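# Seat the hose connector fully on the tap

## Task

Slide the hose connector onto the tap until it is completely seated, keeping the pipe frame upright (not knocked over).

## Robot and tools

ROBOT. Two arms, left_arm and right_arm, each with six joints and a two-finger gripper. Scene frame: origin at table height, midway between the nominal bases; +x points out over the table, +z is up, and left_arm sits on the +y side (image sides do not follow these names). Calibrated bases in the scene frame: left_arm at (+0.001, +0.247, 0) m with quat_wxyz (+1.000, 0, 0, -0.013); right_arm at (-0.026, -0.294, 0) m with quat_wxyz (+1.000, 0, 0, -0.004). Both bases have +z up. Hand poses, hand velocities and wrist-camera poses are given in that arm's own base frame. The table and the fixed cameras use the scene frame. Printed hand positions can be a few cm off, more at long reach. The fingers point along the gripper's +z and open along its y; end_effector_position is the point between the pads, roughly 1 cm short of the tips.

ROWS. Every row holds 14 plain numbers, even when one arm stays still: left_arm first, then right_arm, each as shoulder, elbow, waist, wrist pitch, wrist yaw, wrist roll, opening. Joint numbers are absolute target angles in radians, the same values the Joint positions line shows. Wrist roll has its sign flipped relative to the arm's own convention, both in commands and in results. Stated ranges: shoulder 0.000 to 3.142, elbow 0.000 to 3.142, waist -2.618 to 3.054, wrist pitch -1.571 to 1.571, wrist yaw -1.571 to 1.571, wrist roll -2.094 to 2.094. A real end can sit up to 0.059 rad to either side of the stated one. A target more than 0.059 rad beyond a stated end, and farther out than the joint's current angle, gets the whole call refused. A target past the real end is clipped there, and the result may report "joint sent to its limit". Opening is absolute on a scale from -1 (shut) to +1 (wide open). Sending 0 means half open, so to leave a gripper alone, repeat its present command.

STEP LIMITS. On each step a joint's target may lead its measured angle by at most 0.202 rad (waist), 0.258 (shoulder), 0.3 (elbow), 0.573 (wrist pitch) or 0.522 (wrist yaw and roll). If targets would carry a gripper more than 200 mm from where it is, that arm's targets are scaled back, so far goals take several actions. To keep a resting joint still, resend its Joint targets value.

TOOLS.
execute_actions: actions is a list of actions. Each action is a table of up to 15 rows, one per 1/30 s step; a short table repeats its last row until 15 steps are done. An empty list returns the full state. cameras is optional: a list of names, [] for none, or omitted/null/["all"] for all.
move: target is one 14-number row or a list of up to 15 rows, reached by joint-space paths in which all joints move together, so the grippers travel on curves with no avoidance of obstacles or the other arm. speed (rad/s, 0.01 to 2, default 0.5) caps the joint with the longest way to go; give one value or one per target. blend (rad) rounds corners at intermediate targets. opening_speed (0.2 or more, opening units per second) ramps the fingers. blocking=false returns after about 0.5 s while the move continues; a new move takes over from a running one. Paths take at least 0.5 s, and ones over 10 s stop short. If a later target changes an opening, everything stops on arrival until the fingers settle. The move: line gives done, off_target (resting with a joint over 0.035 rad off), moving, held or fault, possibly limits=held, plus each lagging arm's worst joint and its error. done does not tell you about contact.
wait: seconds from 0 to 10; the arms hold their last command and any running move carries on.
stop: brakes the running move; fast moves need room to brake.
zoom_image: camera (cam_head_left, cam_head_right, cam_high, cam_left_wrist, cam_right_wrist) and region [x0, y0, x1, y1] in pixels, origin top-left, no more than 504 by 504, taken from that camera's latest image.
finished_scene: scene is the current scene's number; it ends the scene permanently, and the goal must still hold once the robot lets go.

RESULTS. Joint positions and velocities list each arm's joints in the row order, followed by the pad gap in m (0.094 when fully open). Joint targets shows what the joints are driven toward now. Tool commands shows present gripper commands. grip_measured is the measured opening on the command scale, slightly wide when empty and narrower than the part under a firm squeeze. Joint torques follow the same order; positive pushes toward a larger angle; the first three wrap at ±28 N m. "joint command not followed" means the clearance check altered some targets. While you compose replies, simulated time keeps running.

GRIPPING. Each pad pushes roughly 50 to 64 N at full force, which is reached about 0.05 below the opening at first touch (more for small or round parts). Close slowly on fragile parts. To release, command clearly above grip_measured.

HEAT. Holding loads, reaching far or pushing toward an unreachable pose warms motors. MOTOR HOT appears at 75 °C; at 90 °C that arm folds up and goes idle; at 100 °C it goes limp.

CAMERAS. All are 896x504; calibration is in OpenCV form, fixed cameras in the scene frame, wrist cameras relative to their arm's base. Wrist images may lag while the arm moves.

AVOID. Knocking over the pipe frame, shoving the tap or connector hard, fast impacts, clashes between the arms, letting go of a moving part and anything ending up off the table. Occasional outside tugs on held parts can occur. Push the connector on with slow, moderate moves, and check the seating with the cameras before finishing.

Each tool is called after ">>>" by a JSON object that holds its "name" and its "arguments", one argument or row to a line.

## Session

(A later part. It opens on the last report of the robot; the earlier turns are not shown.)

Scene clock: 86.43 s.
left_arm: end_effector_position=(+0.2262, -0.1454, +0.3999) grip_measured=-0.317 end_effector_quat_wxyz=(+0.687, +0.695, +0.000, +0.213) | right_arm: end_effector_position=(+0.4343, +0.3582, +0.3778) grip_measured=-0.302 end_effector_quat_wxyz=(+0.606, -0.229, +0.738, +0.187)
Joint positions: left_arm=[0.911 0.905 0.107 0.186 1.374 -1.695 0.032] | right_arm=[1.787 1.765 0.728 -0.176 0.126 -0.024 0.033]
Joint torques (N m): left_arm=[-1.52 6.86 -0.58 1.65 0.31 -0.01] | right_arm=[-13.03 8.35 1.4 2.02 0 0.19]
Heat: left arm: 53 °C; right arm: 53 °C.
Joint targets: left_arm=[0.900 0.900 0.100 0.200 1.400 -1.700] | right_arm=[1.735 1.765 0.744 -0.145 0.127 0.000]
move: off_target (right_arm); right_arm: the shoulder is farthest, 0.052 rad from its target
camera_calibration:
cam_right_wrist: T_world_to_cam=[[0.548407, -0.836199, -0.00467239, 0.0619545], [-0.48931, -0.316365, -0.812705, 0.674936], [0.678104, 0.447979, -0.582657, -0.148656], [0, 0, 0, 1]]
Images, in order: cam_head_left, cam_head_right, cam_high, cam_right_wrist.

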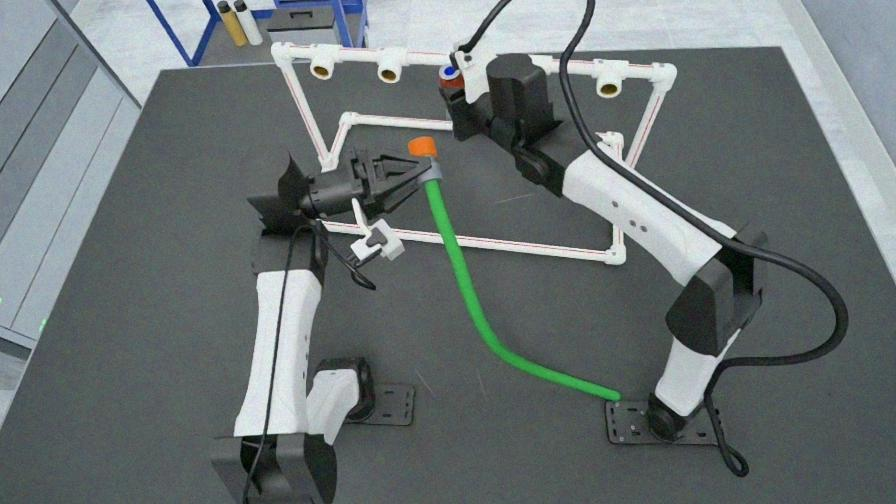

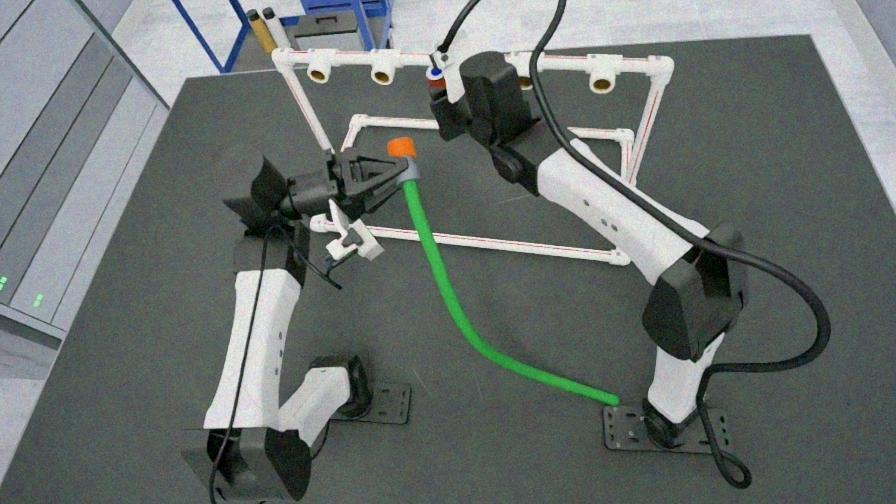

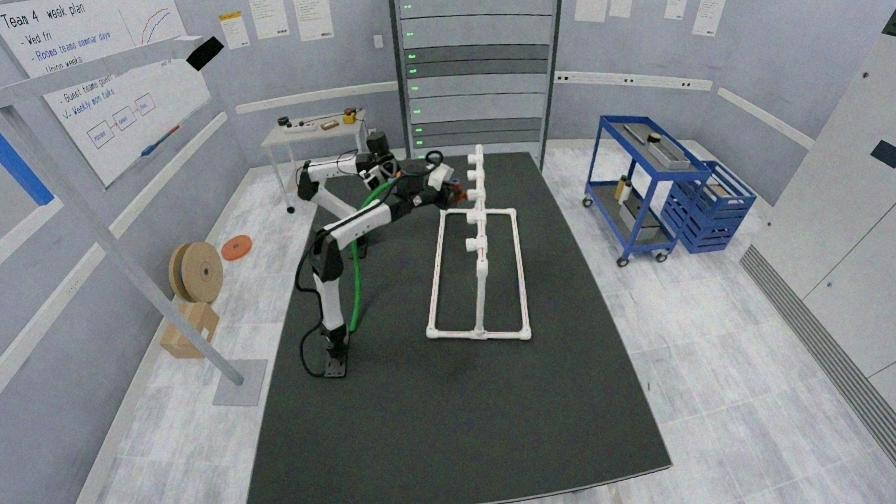

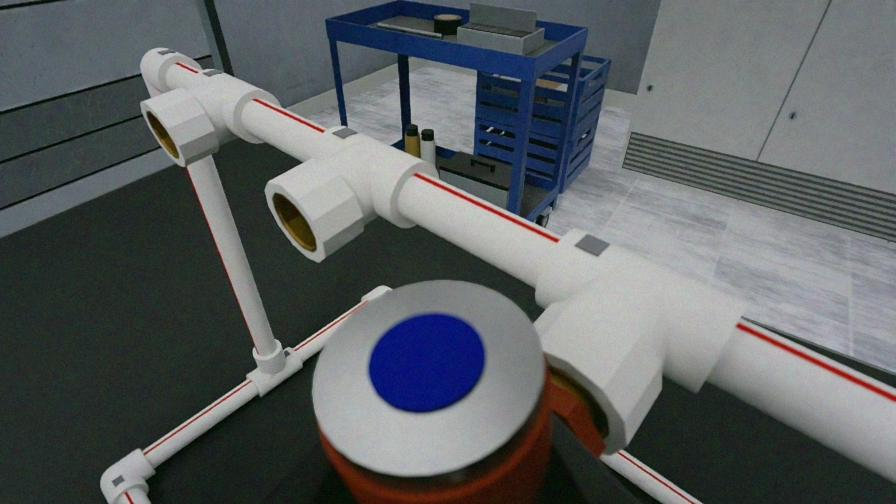

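>>> {"name": "move", "arguments": {
  "target": [
    [1.4,0.95,0.3,0.97,1.54,-1.9,-0.95,1.755,1.775,0.735,-0.17,0.127,0,-0.9],
    [1.92,0.93,0.25,1.51,1.54,-2.08,-0.95,1.755,1.775,0.735,-0.17,0.127,0,-0.9]
  ],
  "speed": 0.6,
  "blend": [0.1,0]
}}

Scene clock: 100.13 s.
left_arm: end_effector_position=(+0.3969, -0.0727, +0.2273) grip_measured=-0.317 end_effector_quat_wxyz=(+0.581, +0.664, -0.221, +0.415) | right_arm: end_effector_position=(+0.4343, +0.3582, +0.3778) grip_measured=-0.302 end_effector_quat_wxyz=(+0.606, -0.229, +0.738, +0.187)
Joint positions: left_arm=[1.911 0.918 0.258 1.465 1.524 -2.041 0.032] | right_arm=[1.787 1.765 0.728 -0.176 0.126 -0.024 0.033]
Joint torques (N m): left_arm=[-5.53 7.01 -0.7 1.72 -0.01 -0.41] | right_arm=[-11.29 9.39 0.62 1.79 0 0.19]
Heat: left arm: 54 °C; right arm: 59 °C.
Joint targets: left_arm=[1.920 0.930 0.250 1.510 1.540 -2.080] | right_arm=[1.755 1.775 0.735 -0.170 0.127 0.000]
move: off_target (left_arm); left_arm: the wrist pitch is farthest, 0.045 rad from its target
camera_calibration:
cam_left_wrist: T_world_to_cam=[[0.772648, 0.25579, -0.581022, -0.157165], [0.36918, 0.563517, 0.739023, -0.231738], [0.51645, -0.785506, 0.340967, -0.247342], [0, 0, 0, 1]]
cam_right_wrist: T_world_to_cam=[[0.548407, -0.836199, -0.00467239, 0.0619545], [-0.48931, -0.316365, -0.812705, 0.674936], [0.678104, 0.447979, -0.582657, -0.148656], [0, 0, 0, 1]]

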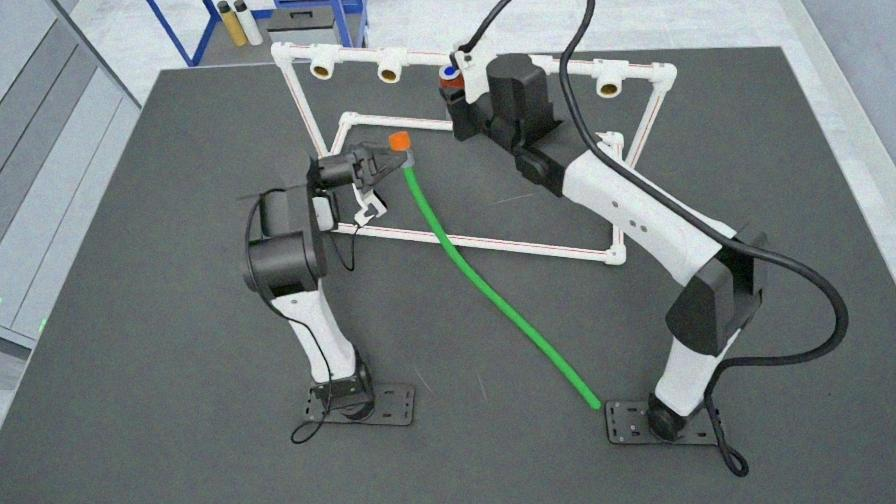

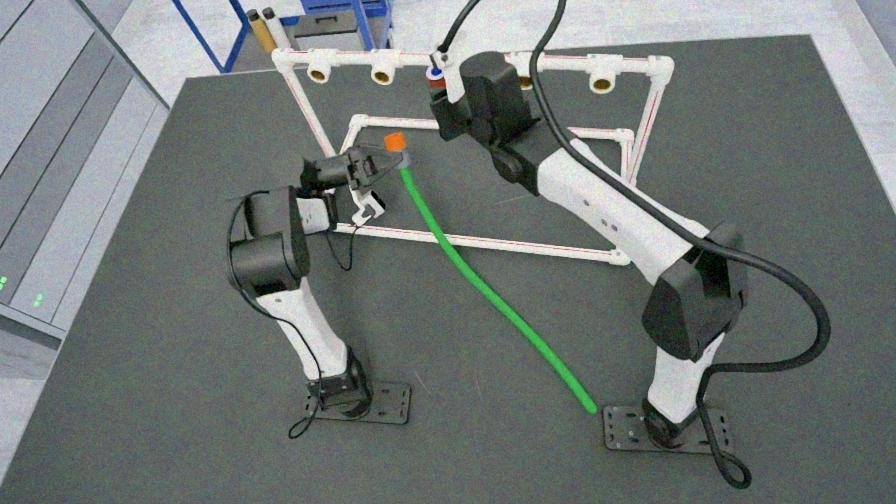

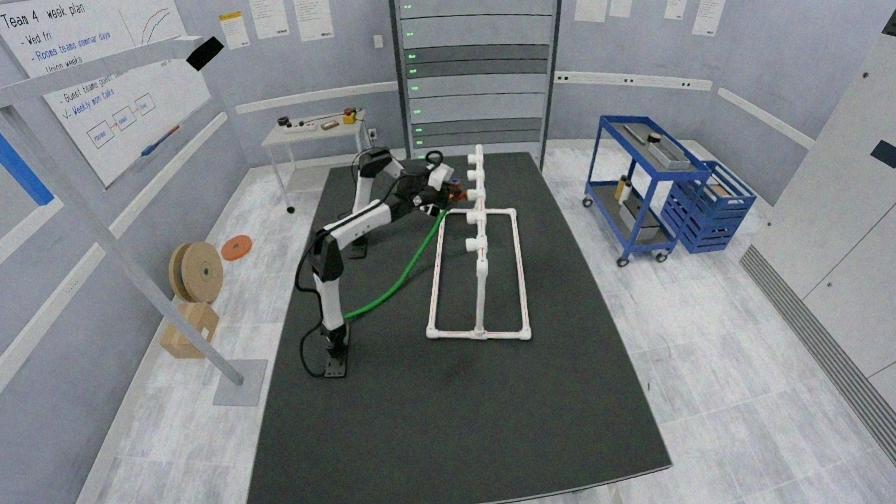

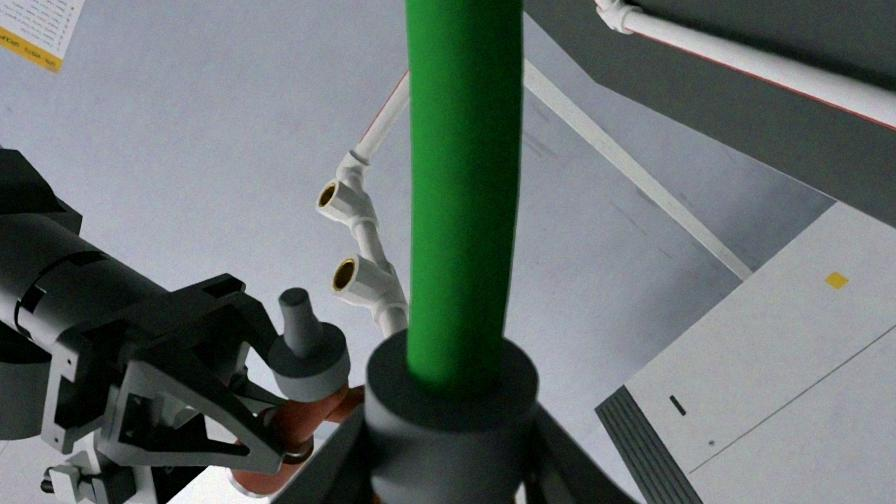

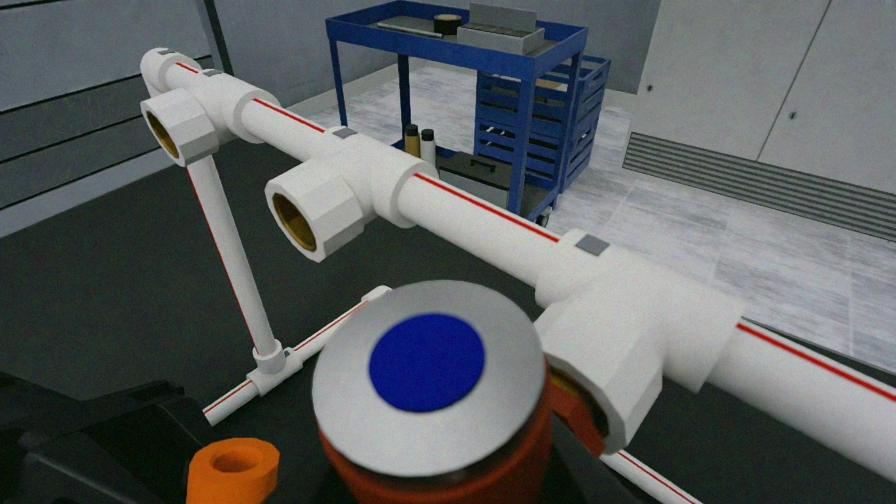

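>>> {"name": "move", "arguments": {
  "target": [1.92,0.925,-0.03,1.555,1.54,-2.094,-0.95,1.755,1.775,0.735,-0.17,0.127,0,-0.9],
  "speed": 0.35
}}

>>> {"name": "zoom_image", "arguments": {
  "camera": "cam_right_wrist",
  "region": [200, 300, 500, 504]
}}

>>> {"name": "zoom_image", "arguments": {
  "camera": "cam_high",
  "region": [400, 150, 500, 250]
}}

>>> {"name": "zoom_image", "arguments": {
  "camera": "cam_head_left",
  "region": [380, 60, 500, 180]
}}

Scene clock: 110.97 s.
left_arm: end_effector_position=(+0.3587, -0.1810, +0.2308) grip_measured=-0.317 end_effector_quat_wxyz=(+0.624, +0.615, -0.333, +0.349) | right_arm: end_effector_position=(+0.4343, +0.3582, +0.3778) grip_measured=-0.302 end_effector_quat_wxyz=(+0.606, -0.229, +0.738, +0.187)
Joint positions: left_arm=[1.911 0.918 -0.026 1.513 1.524 -2.058 0.032] | right_arm=[1.787 1.765 0.728 -0.176 0.126 -0.024 0.033]
Joint torques (N m): left_arm=[-5.53 6.48 -0.43 1.6 -0.04 -0.38] | right_arm=[-11.29 9.35 0.61 1.79 0 0.19]
Joint targets: left_arm=[1.920 0.925 -0.030 1.555 1.540 -2.094] | right_arm=[1.755 1.775 0.735 -0.170 0.127 0.000]
move: off_target (left_arm); left_arm: the wrist pitch is farthest, 0.042 rad from its target
camera_calibration:
cam_left_wrist: T_world_to_cam=[[0.849499, 0.0286406, -0.526813, -0.179113], [0.46298, 0.438334, 0.770397, -0.222723], [0.252985, -0.898355, 0.359104, -0.244], [0, 0, 0, 1]]
cam_right_wrist: T_world_to_cam=[[0.548407, -0.836199, -0.00467239, 0.0619545], [-0.48931, -0.316365, -0.812705, 0.674936], [0.678104, 0.447979, -0.582657, -0.148656], [0, 0, 0, 1]]

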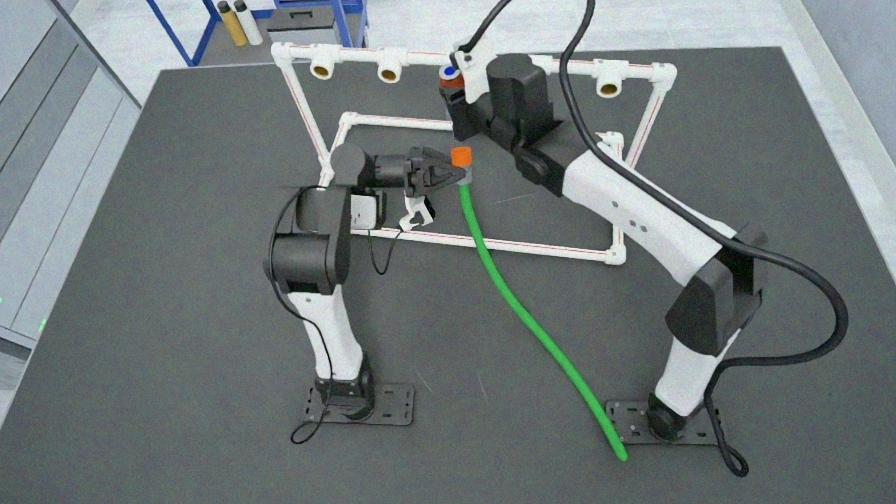

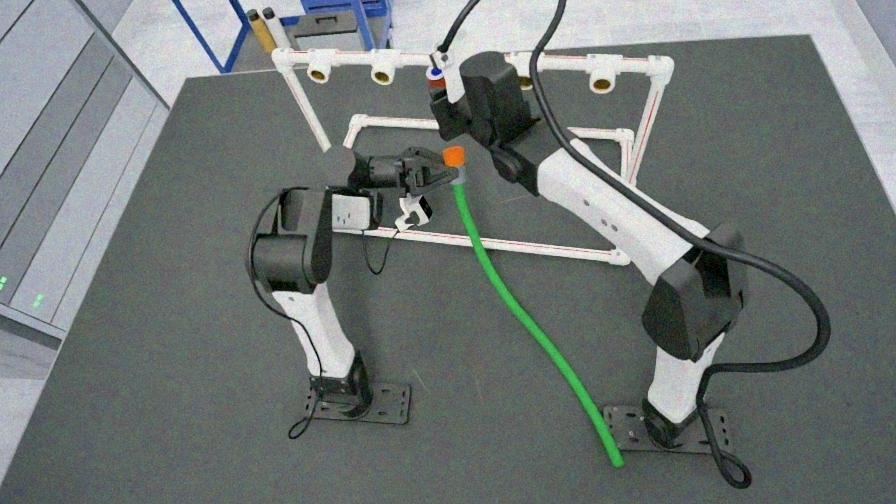

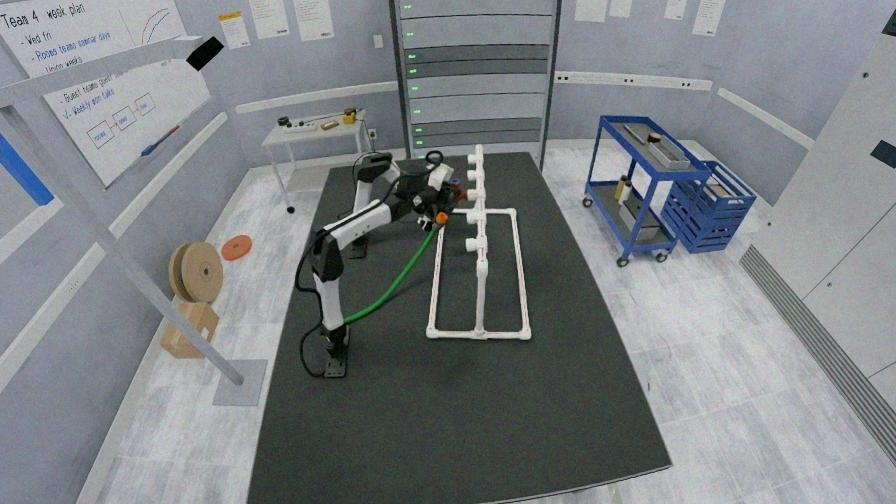

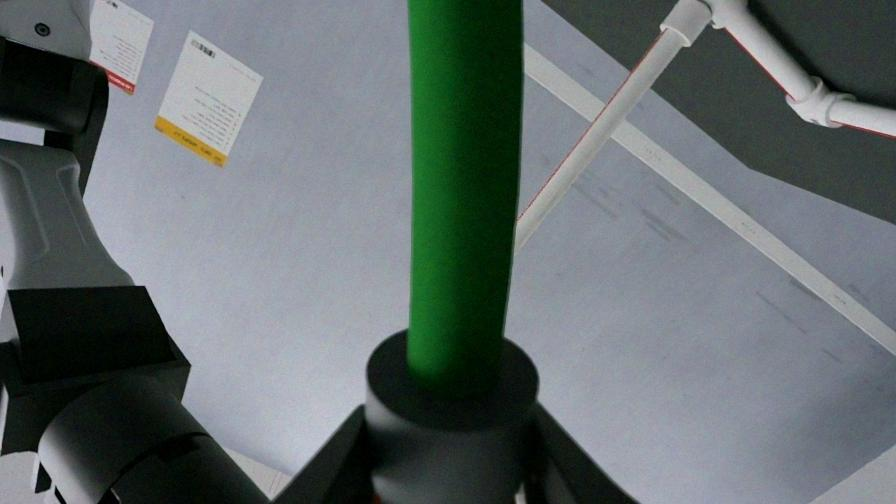

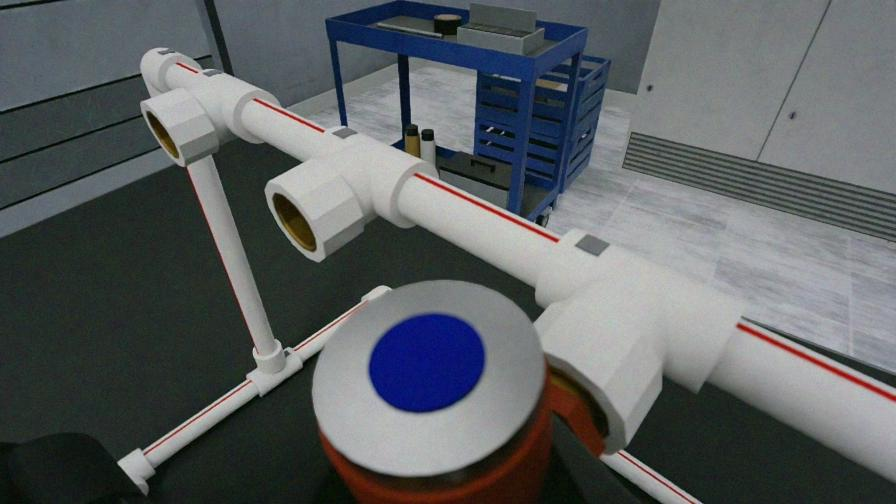

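Scaled by 1.680 from the camera's 896x504 image, which has a finer 1280x720 frame.

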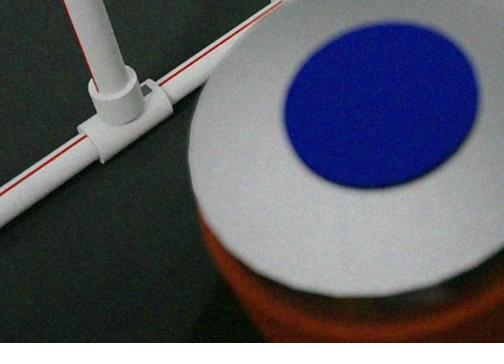

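Scaled by 5.040 from the camera's 896x504 image, which has a finer 1280x720 frame.

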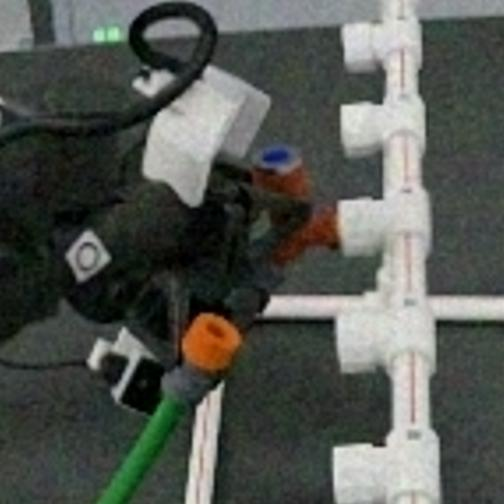

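Scaled by 4.200 from the camera's 896x504 image, which has a finer 1280x720 frame.

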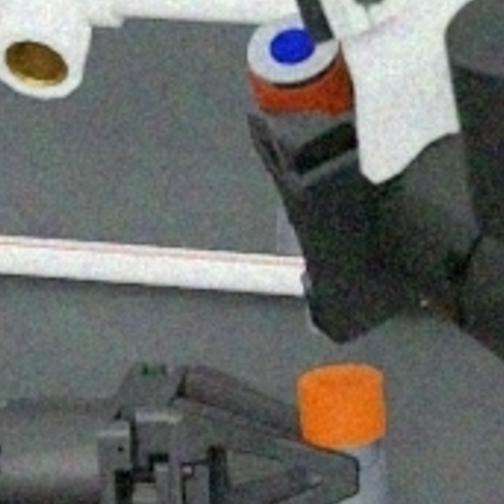

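>>> {"name": "zoom_image", "arguments": {
  "camera": "cam_high",
  "region": [425, 180, 475, 230]
}}

>>> {"name": "zoom_image", "arguments": {
  "camera": "cam_head_right",
  "region": [400, 60, 520, 180]
}}

Scaled by 10.080 from the camera's 896x504 image, which has a finer 1280x720 frame.

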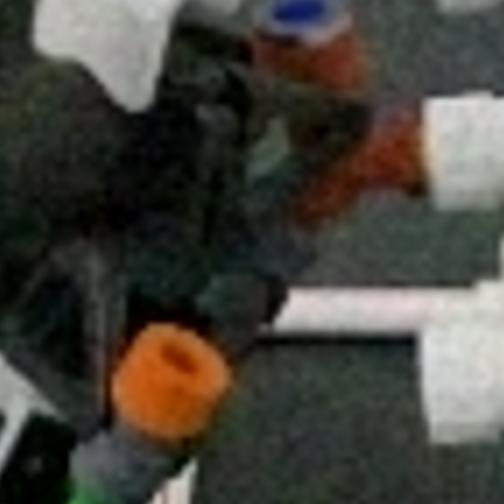

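Scaled by 4.200 from the camera's 896x504 image, which has a finer 1280x720 frame.

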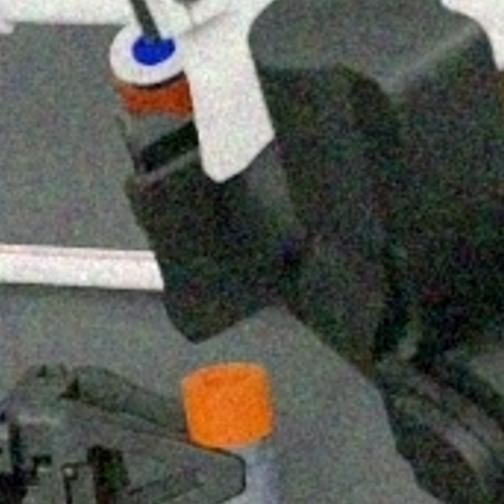

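>>> {"name": "move", "arguments": {
  "target": [1.852,0.975,-0.03,1.478,1.54,-2.094,-0.95,1.755,1.775,0.735,-0.17,0.127,0,-0.9],
  "speed": 0.15,
  "cameras": ["cam_high","cam_head_left","cam_left_wrist"]
}}

>>> {"name": "zoom_image", "arguments": {
  "camera": "cam_high",
  "region": [425, 180, 475, 230]
}}

>>> {"name": "zoom_image", "arguments": {
  "camera": "cam_head_left",
  "region": [400, 60, 520, 180]
}}

Scene clock: 134.70 s.
left_arm: end_effector_position=(+0.3620, -0.1818, +0.2414) grip_measured=-0.317 end_effector_quat_wxyz=(+0.624, +0.614, -0.333, +0.349) | right_arm: end_effector_position=(+0.4343, +0.3582, +0.3778) grip_measured=-0.302 end_effector_quat_wxyz=(+0.606, -0.229, +0.738, +0.187)
Joint positions: left_arm=[1.893 0.949 -0.028 1.465 1.524 -2.058 0.032] | right_arm=[1.787 1.765 0.728 -0.176 0.126 -0.024 0.033]
Joint torques (N m): left_arm=[-9.43 8.57 -0.2 1.29 -0.04 -0.37] | right_arm=[-11.3 9.36 0.59 1.8 0 0.19]
Heat: left arm: 51 °C; right arm: 64 °C.
Joint targets: left_arm=[1.852 0.975 -0.030 1.478 1.540 -2.094] | right_arm=[1.755 1.775 0.735 -0.170 0.127 0.000]
move: off_target (left_arm); left_arm: the shoulder is farthest, 0.041 rad from its target
camera_calibration:
cam_left_wrist: T_world_to_cam=[[0.849752, 0.0270146, -0.526489, -0.176724], [0.463522, 0.437459, 0.770569, -0.232532], [0.251134, -0.898833, 0.35921, -0.248818], [0, 0, 0, 1]]
Images, in order: cam_head_left, cam_high, cam_left_wrist.

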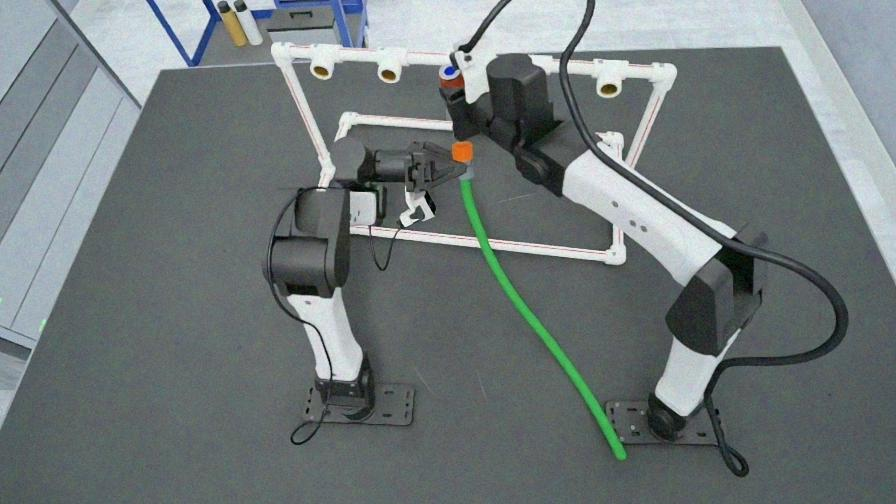

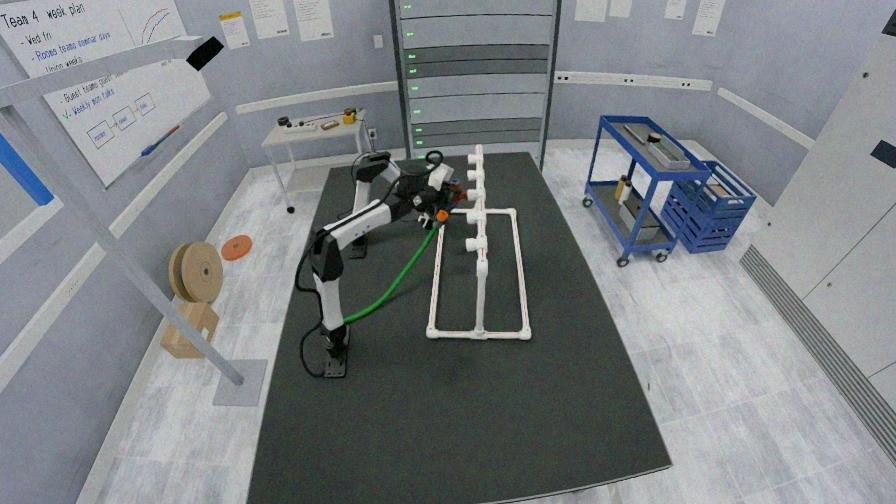

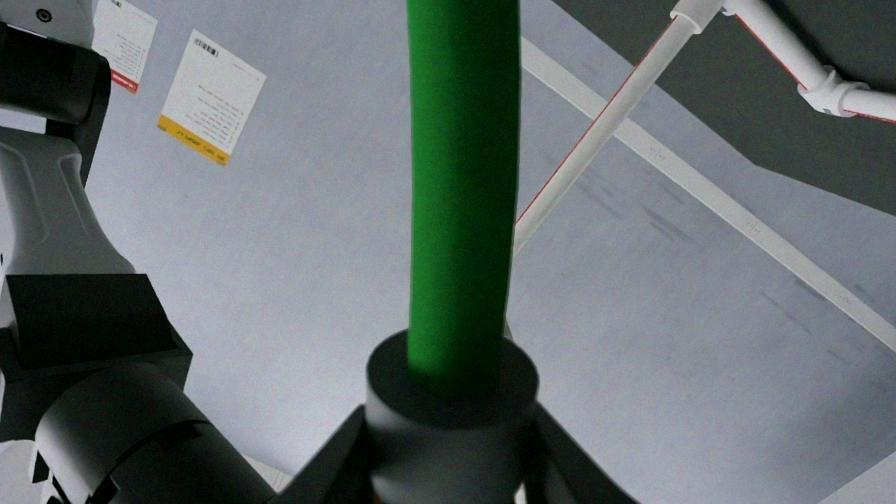

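Scaled by 10.080 from the camera's 896x504 image, which has a finer 1280x720 frame.

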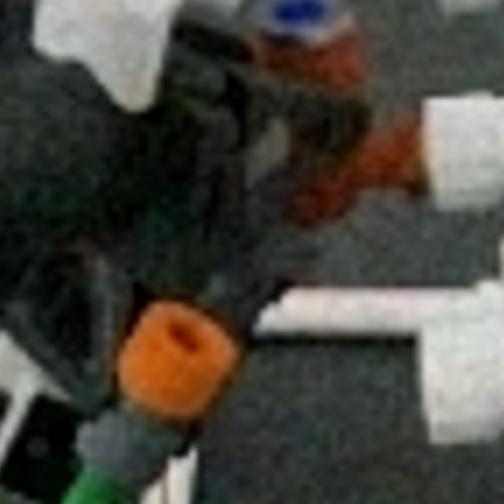

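Scaled by 4.200 from the camera's 896x504 image, which has a finer 1280x720 frame.

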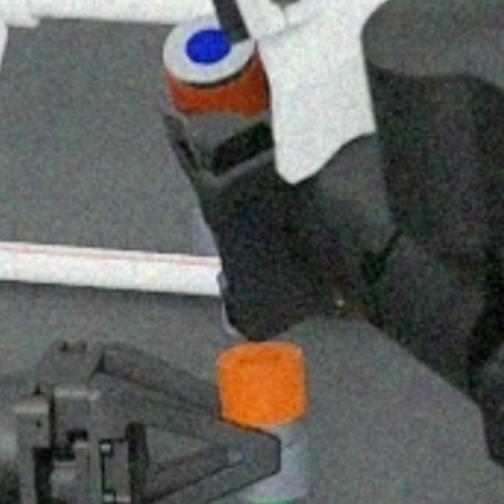

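>>> {"name": "move", "arguments": {
  "target": [1.852,0.985,-0.006,1.475,1.555,-2.094,-0.95,1.755,1.775,0.735,-0.17,0.127,0,-0.9],
  "speed": 0.15,
  "cameras": ["cam_high","cam_head_left","cam_left_wrist"]
}}

>>> {"name": "zoom_image", "arguments": {
  "camera": "cam_high",
  "region": [425, 180, 475, 230]
}}

>>> {"name": "zoom_image", "arguments": {
  "camera": "cam_head_left",
  "region": [430, 90, 490, 170]
}}

Scene clock: 140.97 s.
left_arm: end_effector_position=(+0.3637, -0.1768, +0.2422) grip_measured=-0.317 end_effector_quat_wxyz=(+0.621, +0.616, -0.335, +0.350) | right_arm: end_effector_position=(+0.4343, +0.3582, +0.3778) grip_measured=-0.302 end_effector_quat_wxyz=(+0.606, -0.229, +0.738, +0.187)
Joint positions: left_arm=[1.893 0.957 -0.014 1.461 1.538 -2.058 0.032] | right_arm=[1.787 1.765 0.728 -0.176 0.126 -0.024 0.033]
Joint torques (N m): left_arm=[-9.5 8.72 0.65 1.26 -0.06 -0.38] | right_arm=[-11.29 9.33 0.59 1.79 0 0.18]
Joint targets: left_arm=[1.852 0.985 -0.006 1.475 1.555 -2.094] | right_arm=[1.755 1.775 0.735 -0.170 0.127 0.000]
move: off_target (left_arm); left_arm: the shoulder is farthest, 0.041 rad from its target
camera_calibration:
cam_left_wrist: T_world_to_cam=[[0.852161, 0.032449, -0.522273, -0.178811], [0.458908, 0.433252, 0.775691, -0.236404], [0.251446, -0.900689, 0.354309, -0.244228], [0, 0, 0, 1]]
Images, in order: cam_head_left, cam_high, cam_left_wrist.

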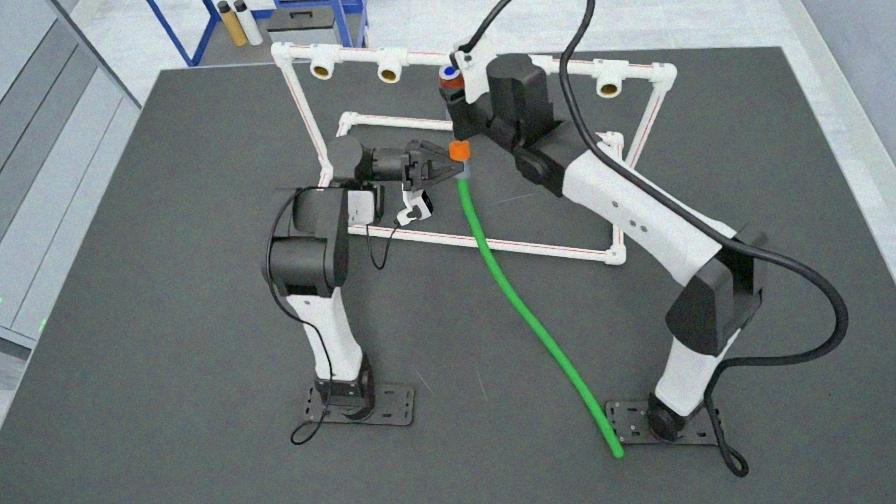

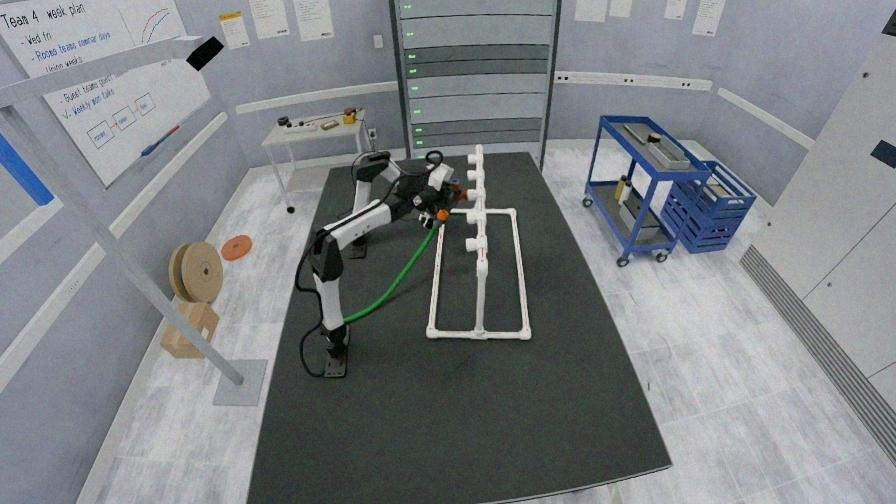

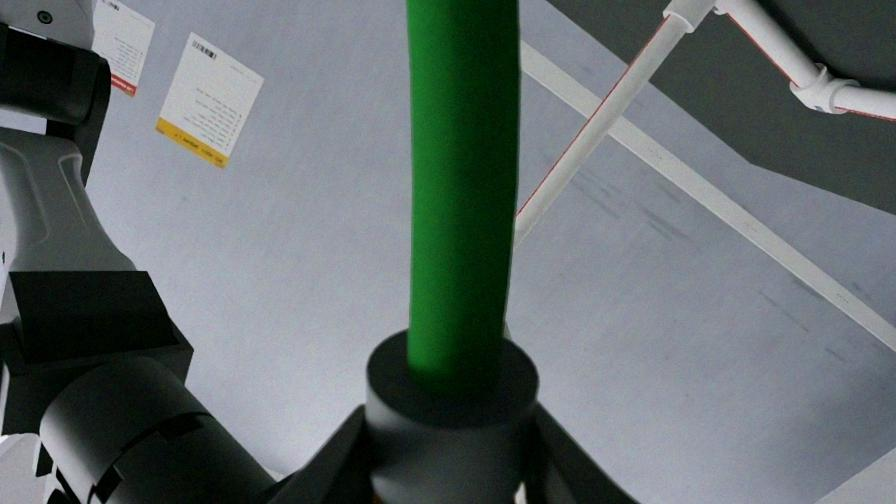

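Scaled by 10.080 from the camera's 896x504 image, which has a finer 1280x720 frame.

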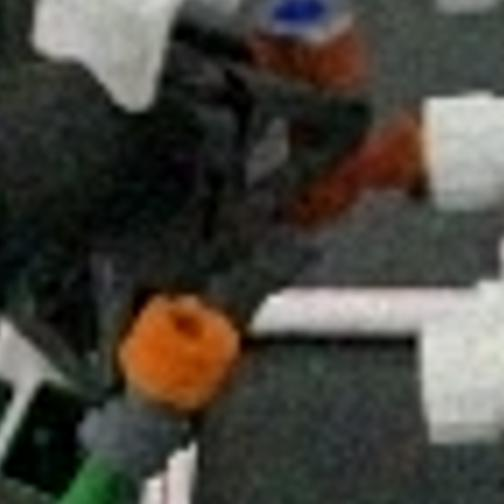

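Scaled by 6.300 from the camera's 896x504 image, which has a finer 1280x720 frame.

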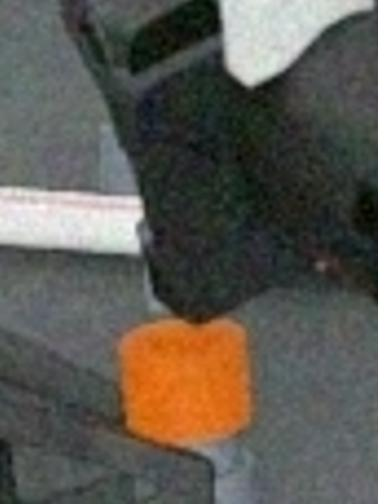

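>>> {"name": "move", "arguments": {
  "target": [
    [1.83,0.985,0.008,1.46,1.567,-2.094,-0.95,1.755,1.775,0.735,-0.17,0.127,0,-0.9],
    [1.82,1.01,0.008,1.43,1.567,-2.094,-0.95,1.755,1.775,0.735,-0.17,0.127,0,-0.9]
  ],
  "speed": 0.12,
  "cameras": ["cam_high","cam_head_left"]
}}

>>> {"name": "zoom_image", "arguments": {
  "camera": "cam_high",
  "region": [425, 180, 475, 230]
}}

>>> {"name": "zoom_image", "arguments": {
  "camera": "cam_head_left",
  "region": [430, 90, 490, 170]
}}

Scene clock: 144.87 s.
left_arm: end_effector_position=(+0.3648, -0.1717, +0.2506) grip_measured=-0.317 end_effector_quat_wxyz=(+0.620, +0.620, -0.335, +0.346) | right_arm: end_effector_position=(+0.4343, +0.3582, +0.3777) grip_measured=-0.302 end_effector_quat_wxyz=(+0.606, -0.229, +0.739, +0.187)
Joint positions: left_arm=[1.87 0.977 0 1.411 1.556 -2.058 0.032] | right_arm=[1.787 1.765 0.728 -0.177 0.126 -0.024 0.033]
Joint torques (N m): left_arm=[-10.13 9.21 0.64 1.3 -0.2 -0.37] | right_arm=[-11.3 9.36 0.61 1.8 0 0.19]
Joint targets: left_arm=[1.820 1.010 0.008 1.430 1.557 -2.094] | right_arm=[1.755 1.775 0.735 -0.170 0.127 0.000]
joint sent to its limit (left arm) — the wrist yaw, upper limit.
move: off_target (left_arm); joint sent to its limit at target 1; left_arm: the shoulder is farthest, 0.050 rad from its target
Images, in order: cam_head_left, cam_high.

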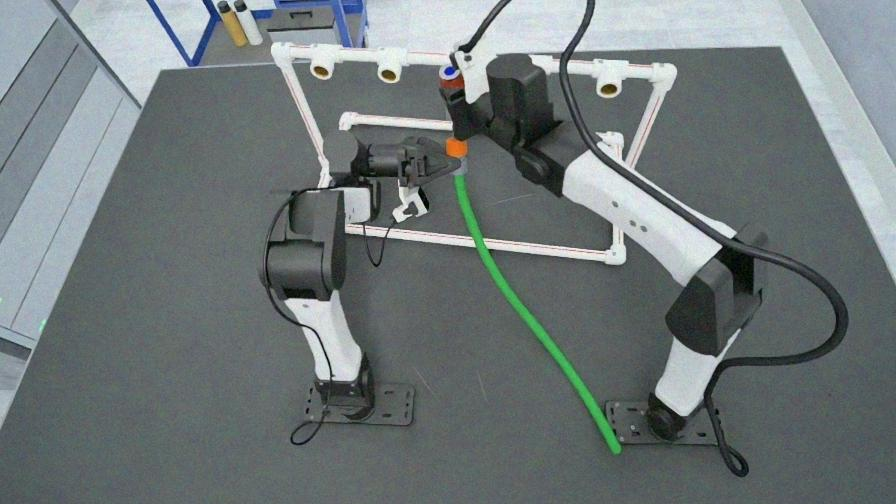

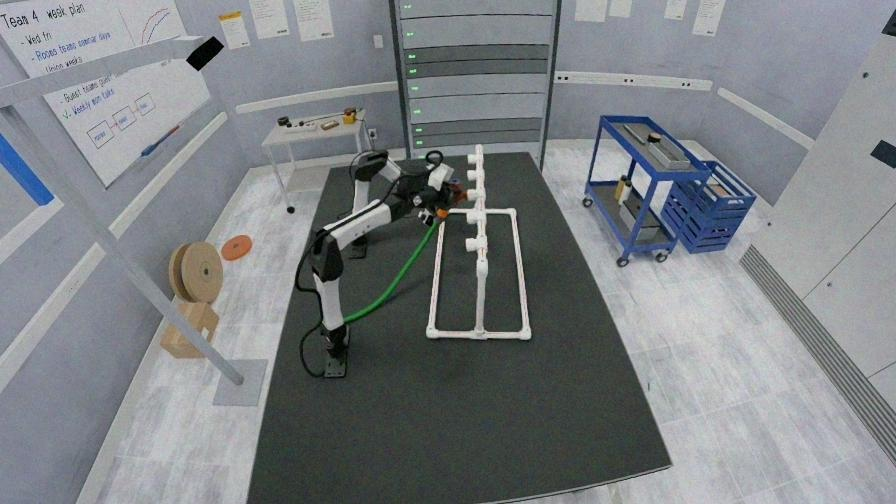

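Scaled by 10.080 from the camera's 896x504 image, which has a finer 1280x720 frame.

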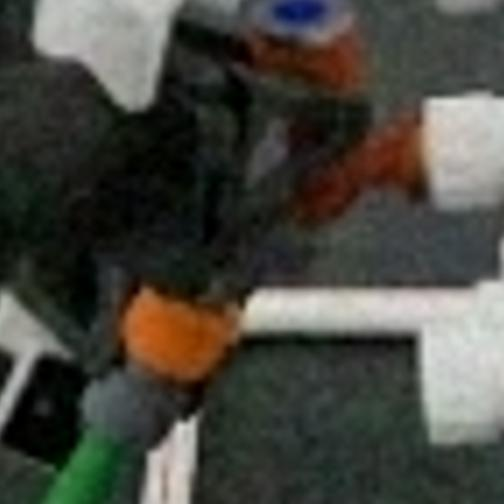

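Scaled by 6.300 from the camera's 896x504 image, which has a finer 1280x720 frame.

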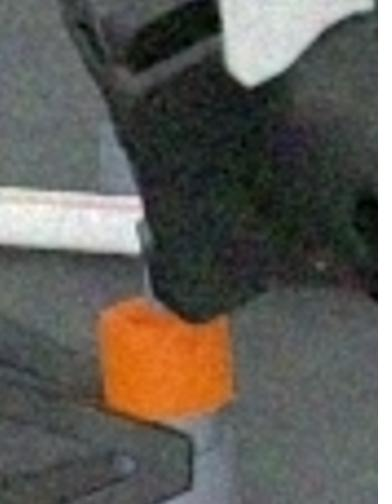

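>>> {"name": "move", "arguments": {
  "target": [1.81,1.065,0.008,1.367,1.557,-2.094,-0.95,1.755,1.775,0.735,-0.17,0.127,0,-0.9],
  "speed": 0.12,
  "cameras": ["cam_high","cam_head_left","cam_left_wrist"]
}}

>>> {"name": "zoom_image", "arguments": {
  "camera": "cam_high",
  "region": [425, 180, 475, 230]
}}

>>> {"name": "zoom_image", "arguments": {
  "camera": "cam_head_left",
  "region": [430, 90, 490, 170]
}}

Scene clock: 152.23 s.
left_arm: end_effector_position=(+0.3729, -0.1717, +0.2609) grip_measured=-0.317 end_effector_quat_wxyz=(+0.623, +0.623, -0.329, +0.339) | right_arm: end_effector_position=(+0.4343, +0.3581, +0.3775) grip_measured=-0.302 end_effector_quat_wxyz=(+0.606, -0.229, +0.739, +0.187)
Joint positions: left_arm=[1.866 1.03 0 1.334 1.556 -2.058 0.032] | right_arm=[1.787 1.765 0.728 -0.178 0.126 -0.024 0.033]
Joint torques (N m): left_arm=[-10.8 9.78 0.62 1.5 -0.19 -0.38] | right_arm=[-11.29 9.36 0.61 1.81 0 0.19]
Joint targets: left_arm=[1.810 1.065 0.008 1.367 1.557 -2.094] | right_arm=[1.755 1.775 0.735 -0.170 0.127 0.000]
move: off_target (left_arm); left_arm: the shoulder is farthest, 0.056 rad from its target
camera_calibration:
cam_left_wrist: T_world_to_cam=[[0.837157, 0.0361274, -0.545769, -0.164723], [0.48114, 0.425929, 0.766217, -0.264441], [0.26014, -0.904035, 0.339187, -0.248477], [0, 0, 0, 1]]
Images, in order: cam_head_left, cam_high, cam_left_wrist.

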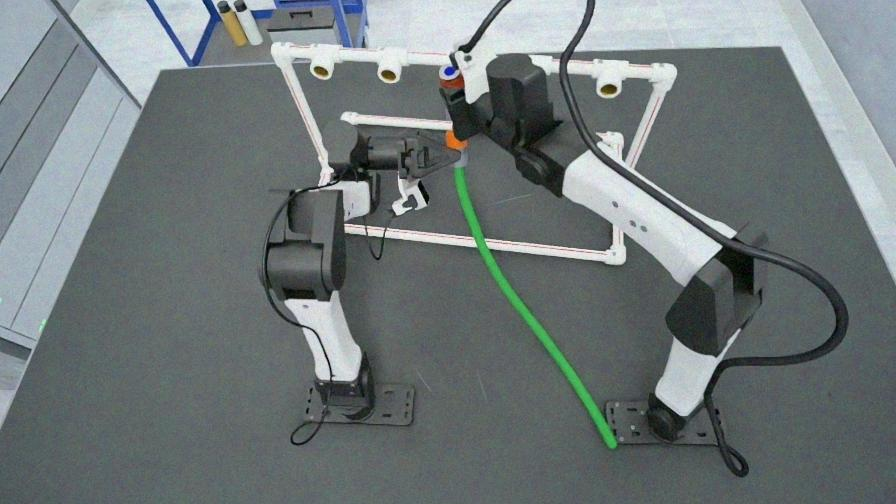

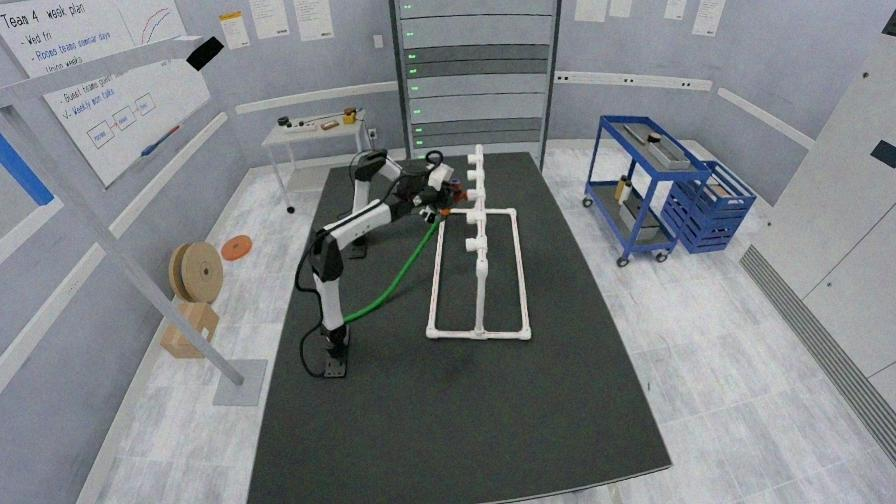

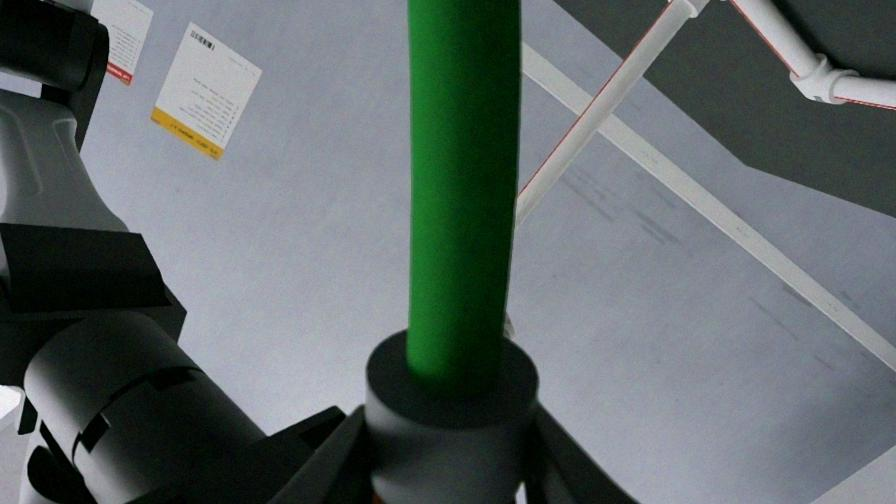

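Scaled by 10.080 from the camera's 896x504 image, which has a finer 1280x720 frame.

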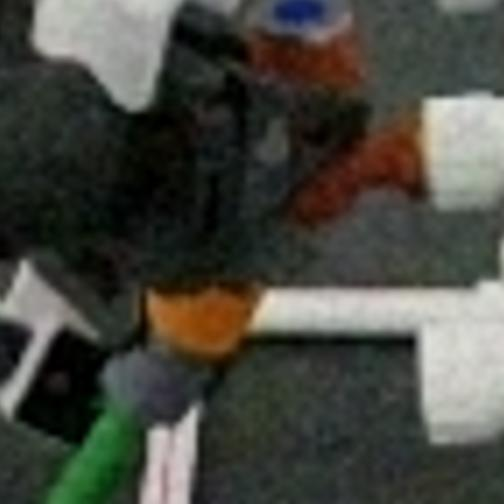

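Scaled by 6.300 from the camera's 896x504 image, which has a finer 1280x720 frame.

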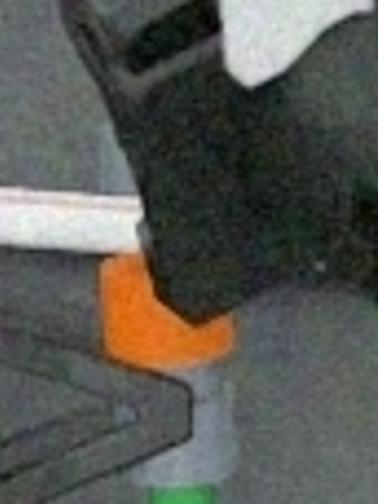

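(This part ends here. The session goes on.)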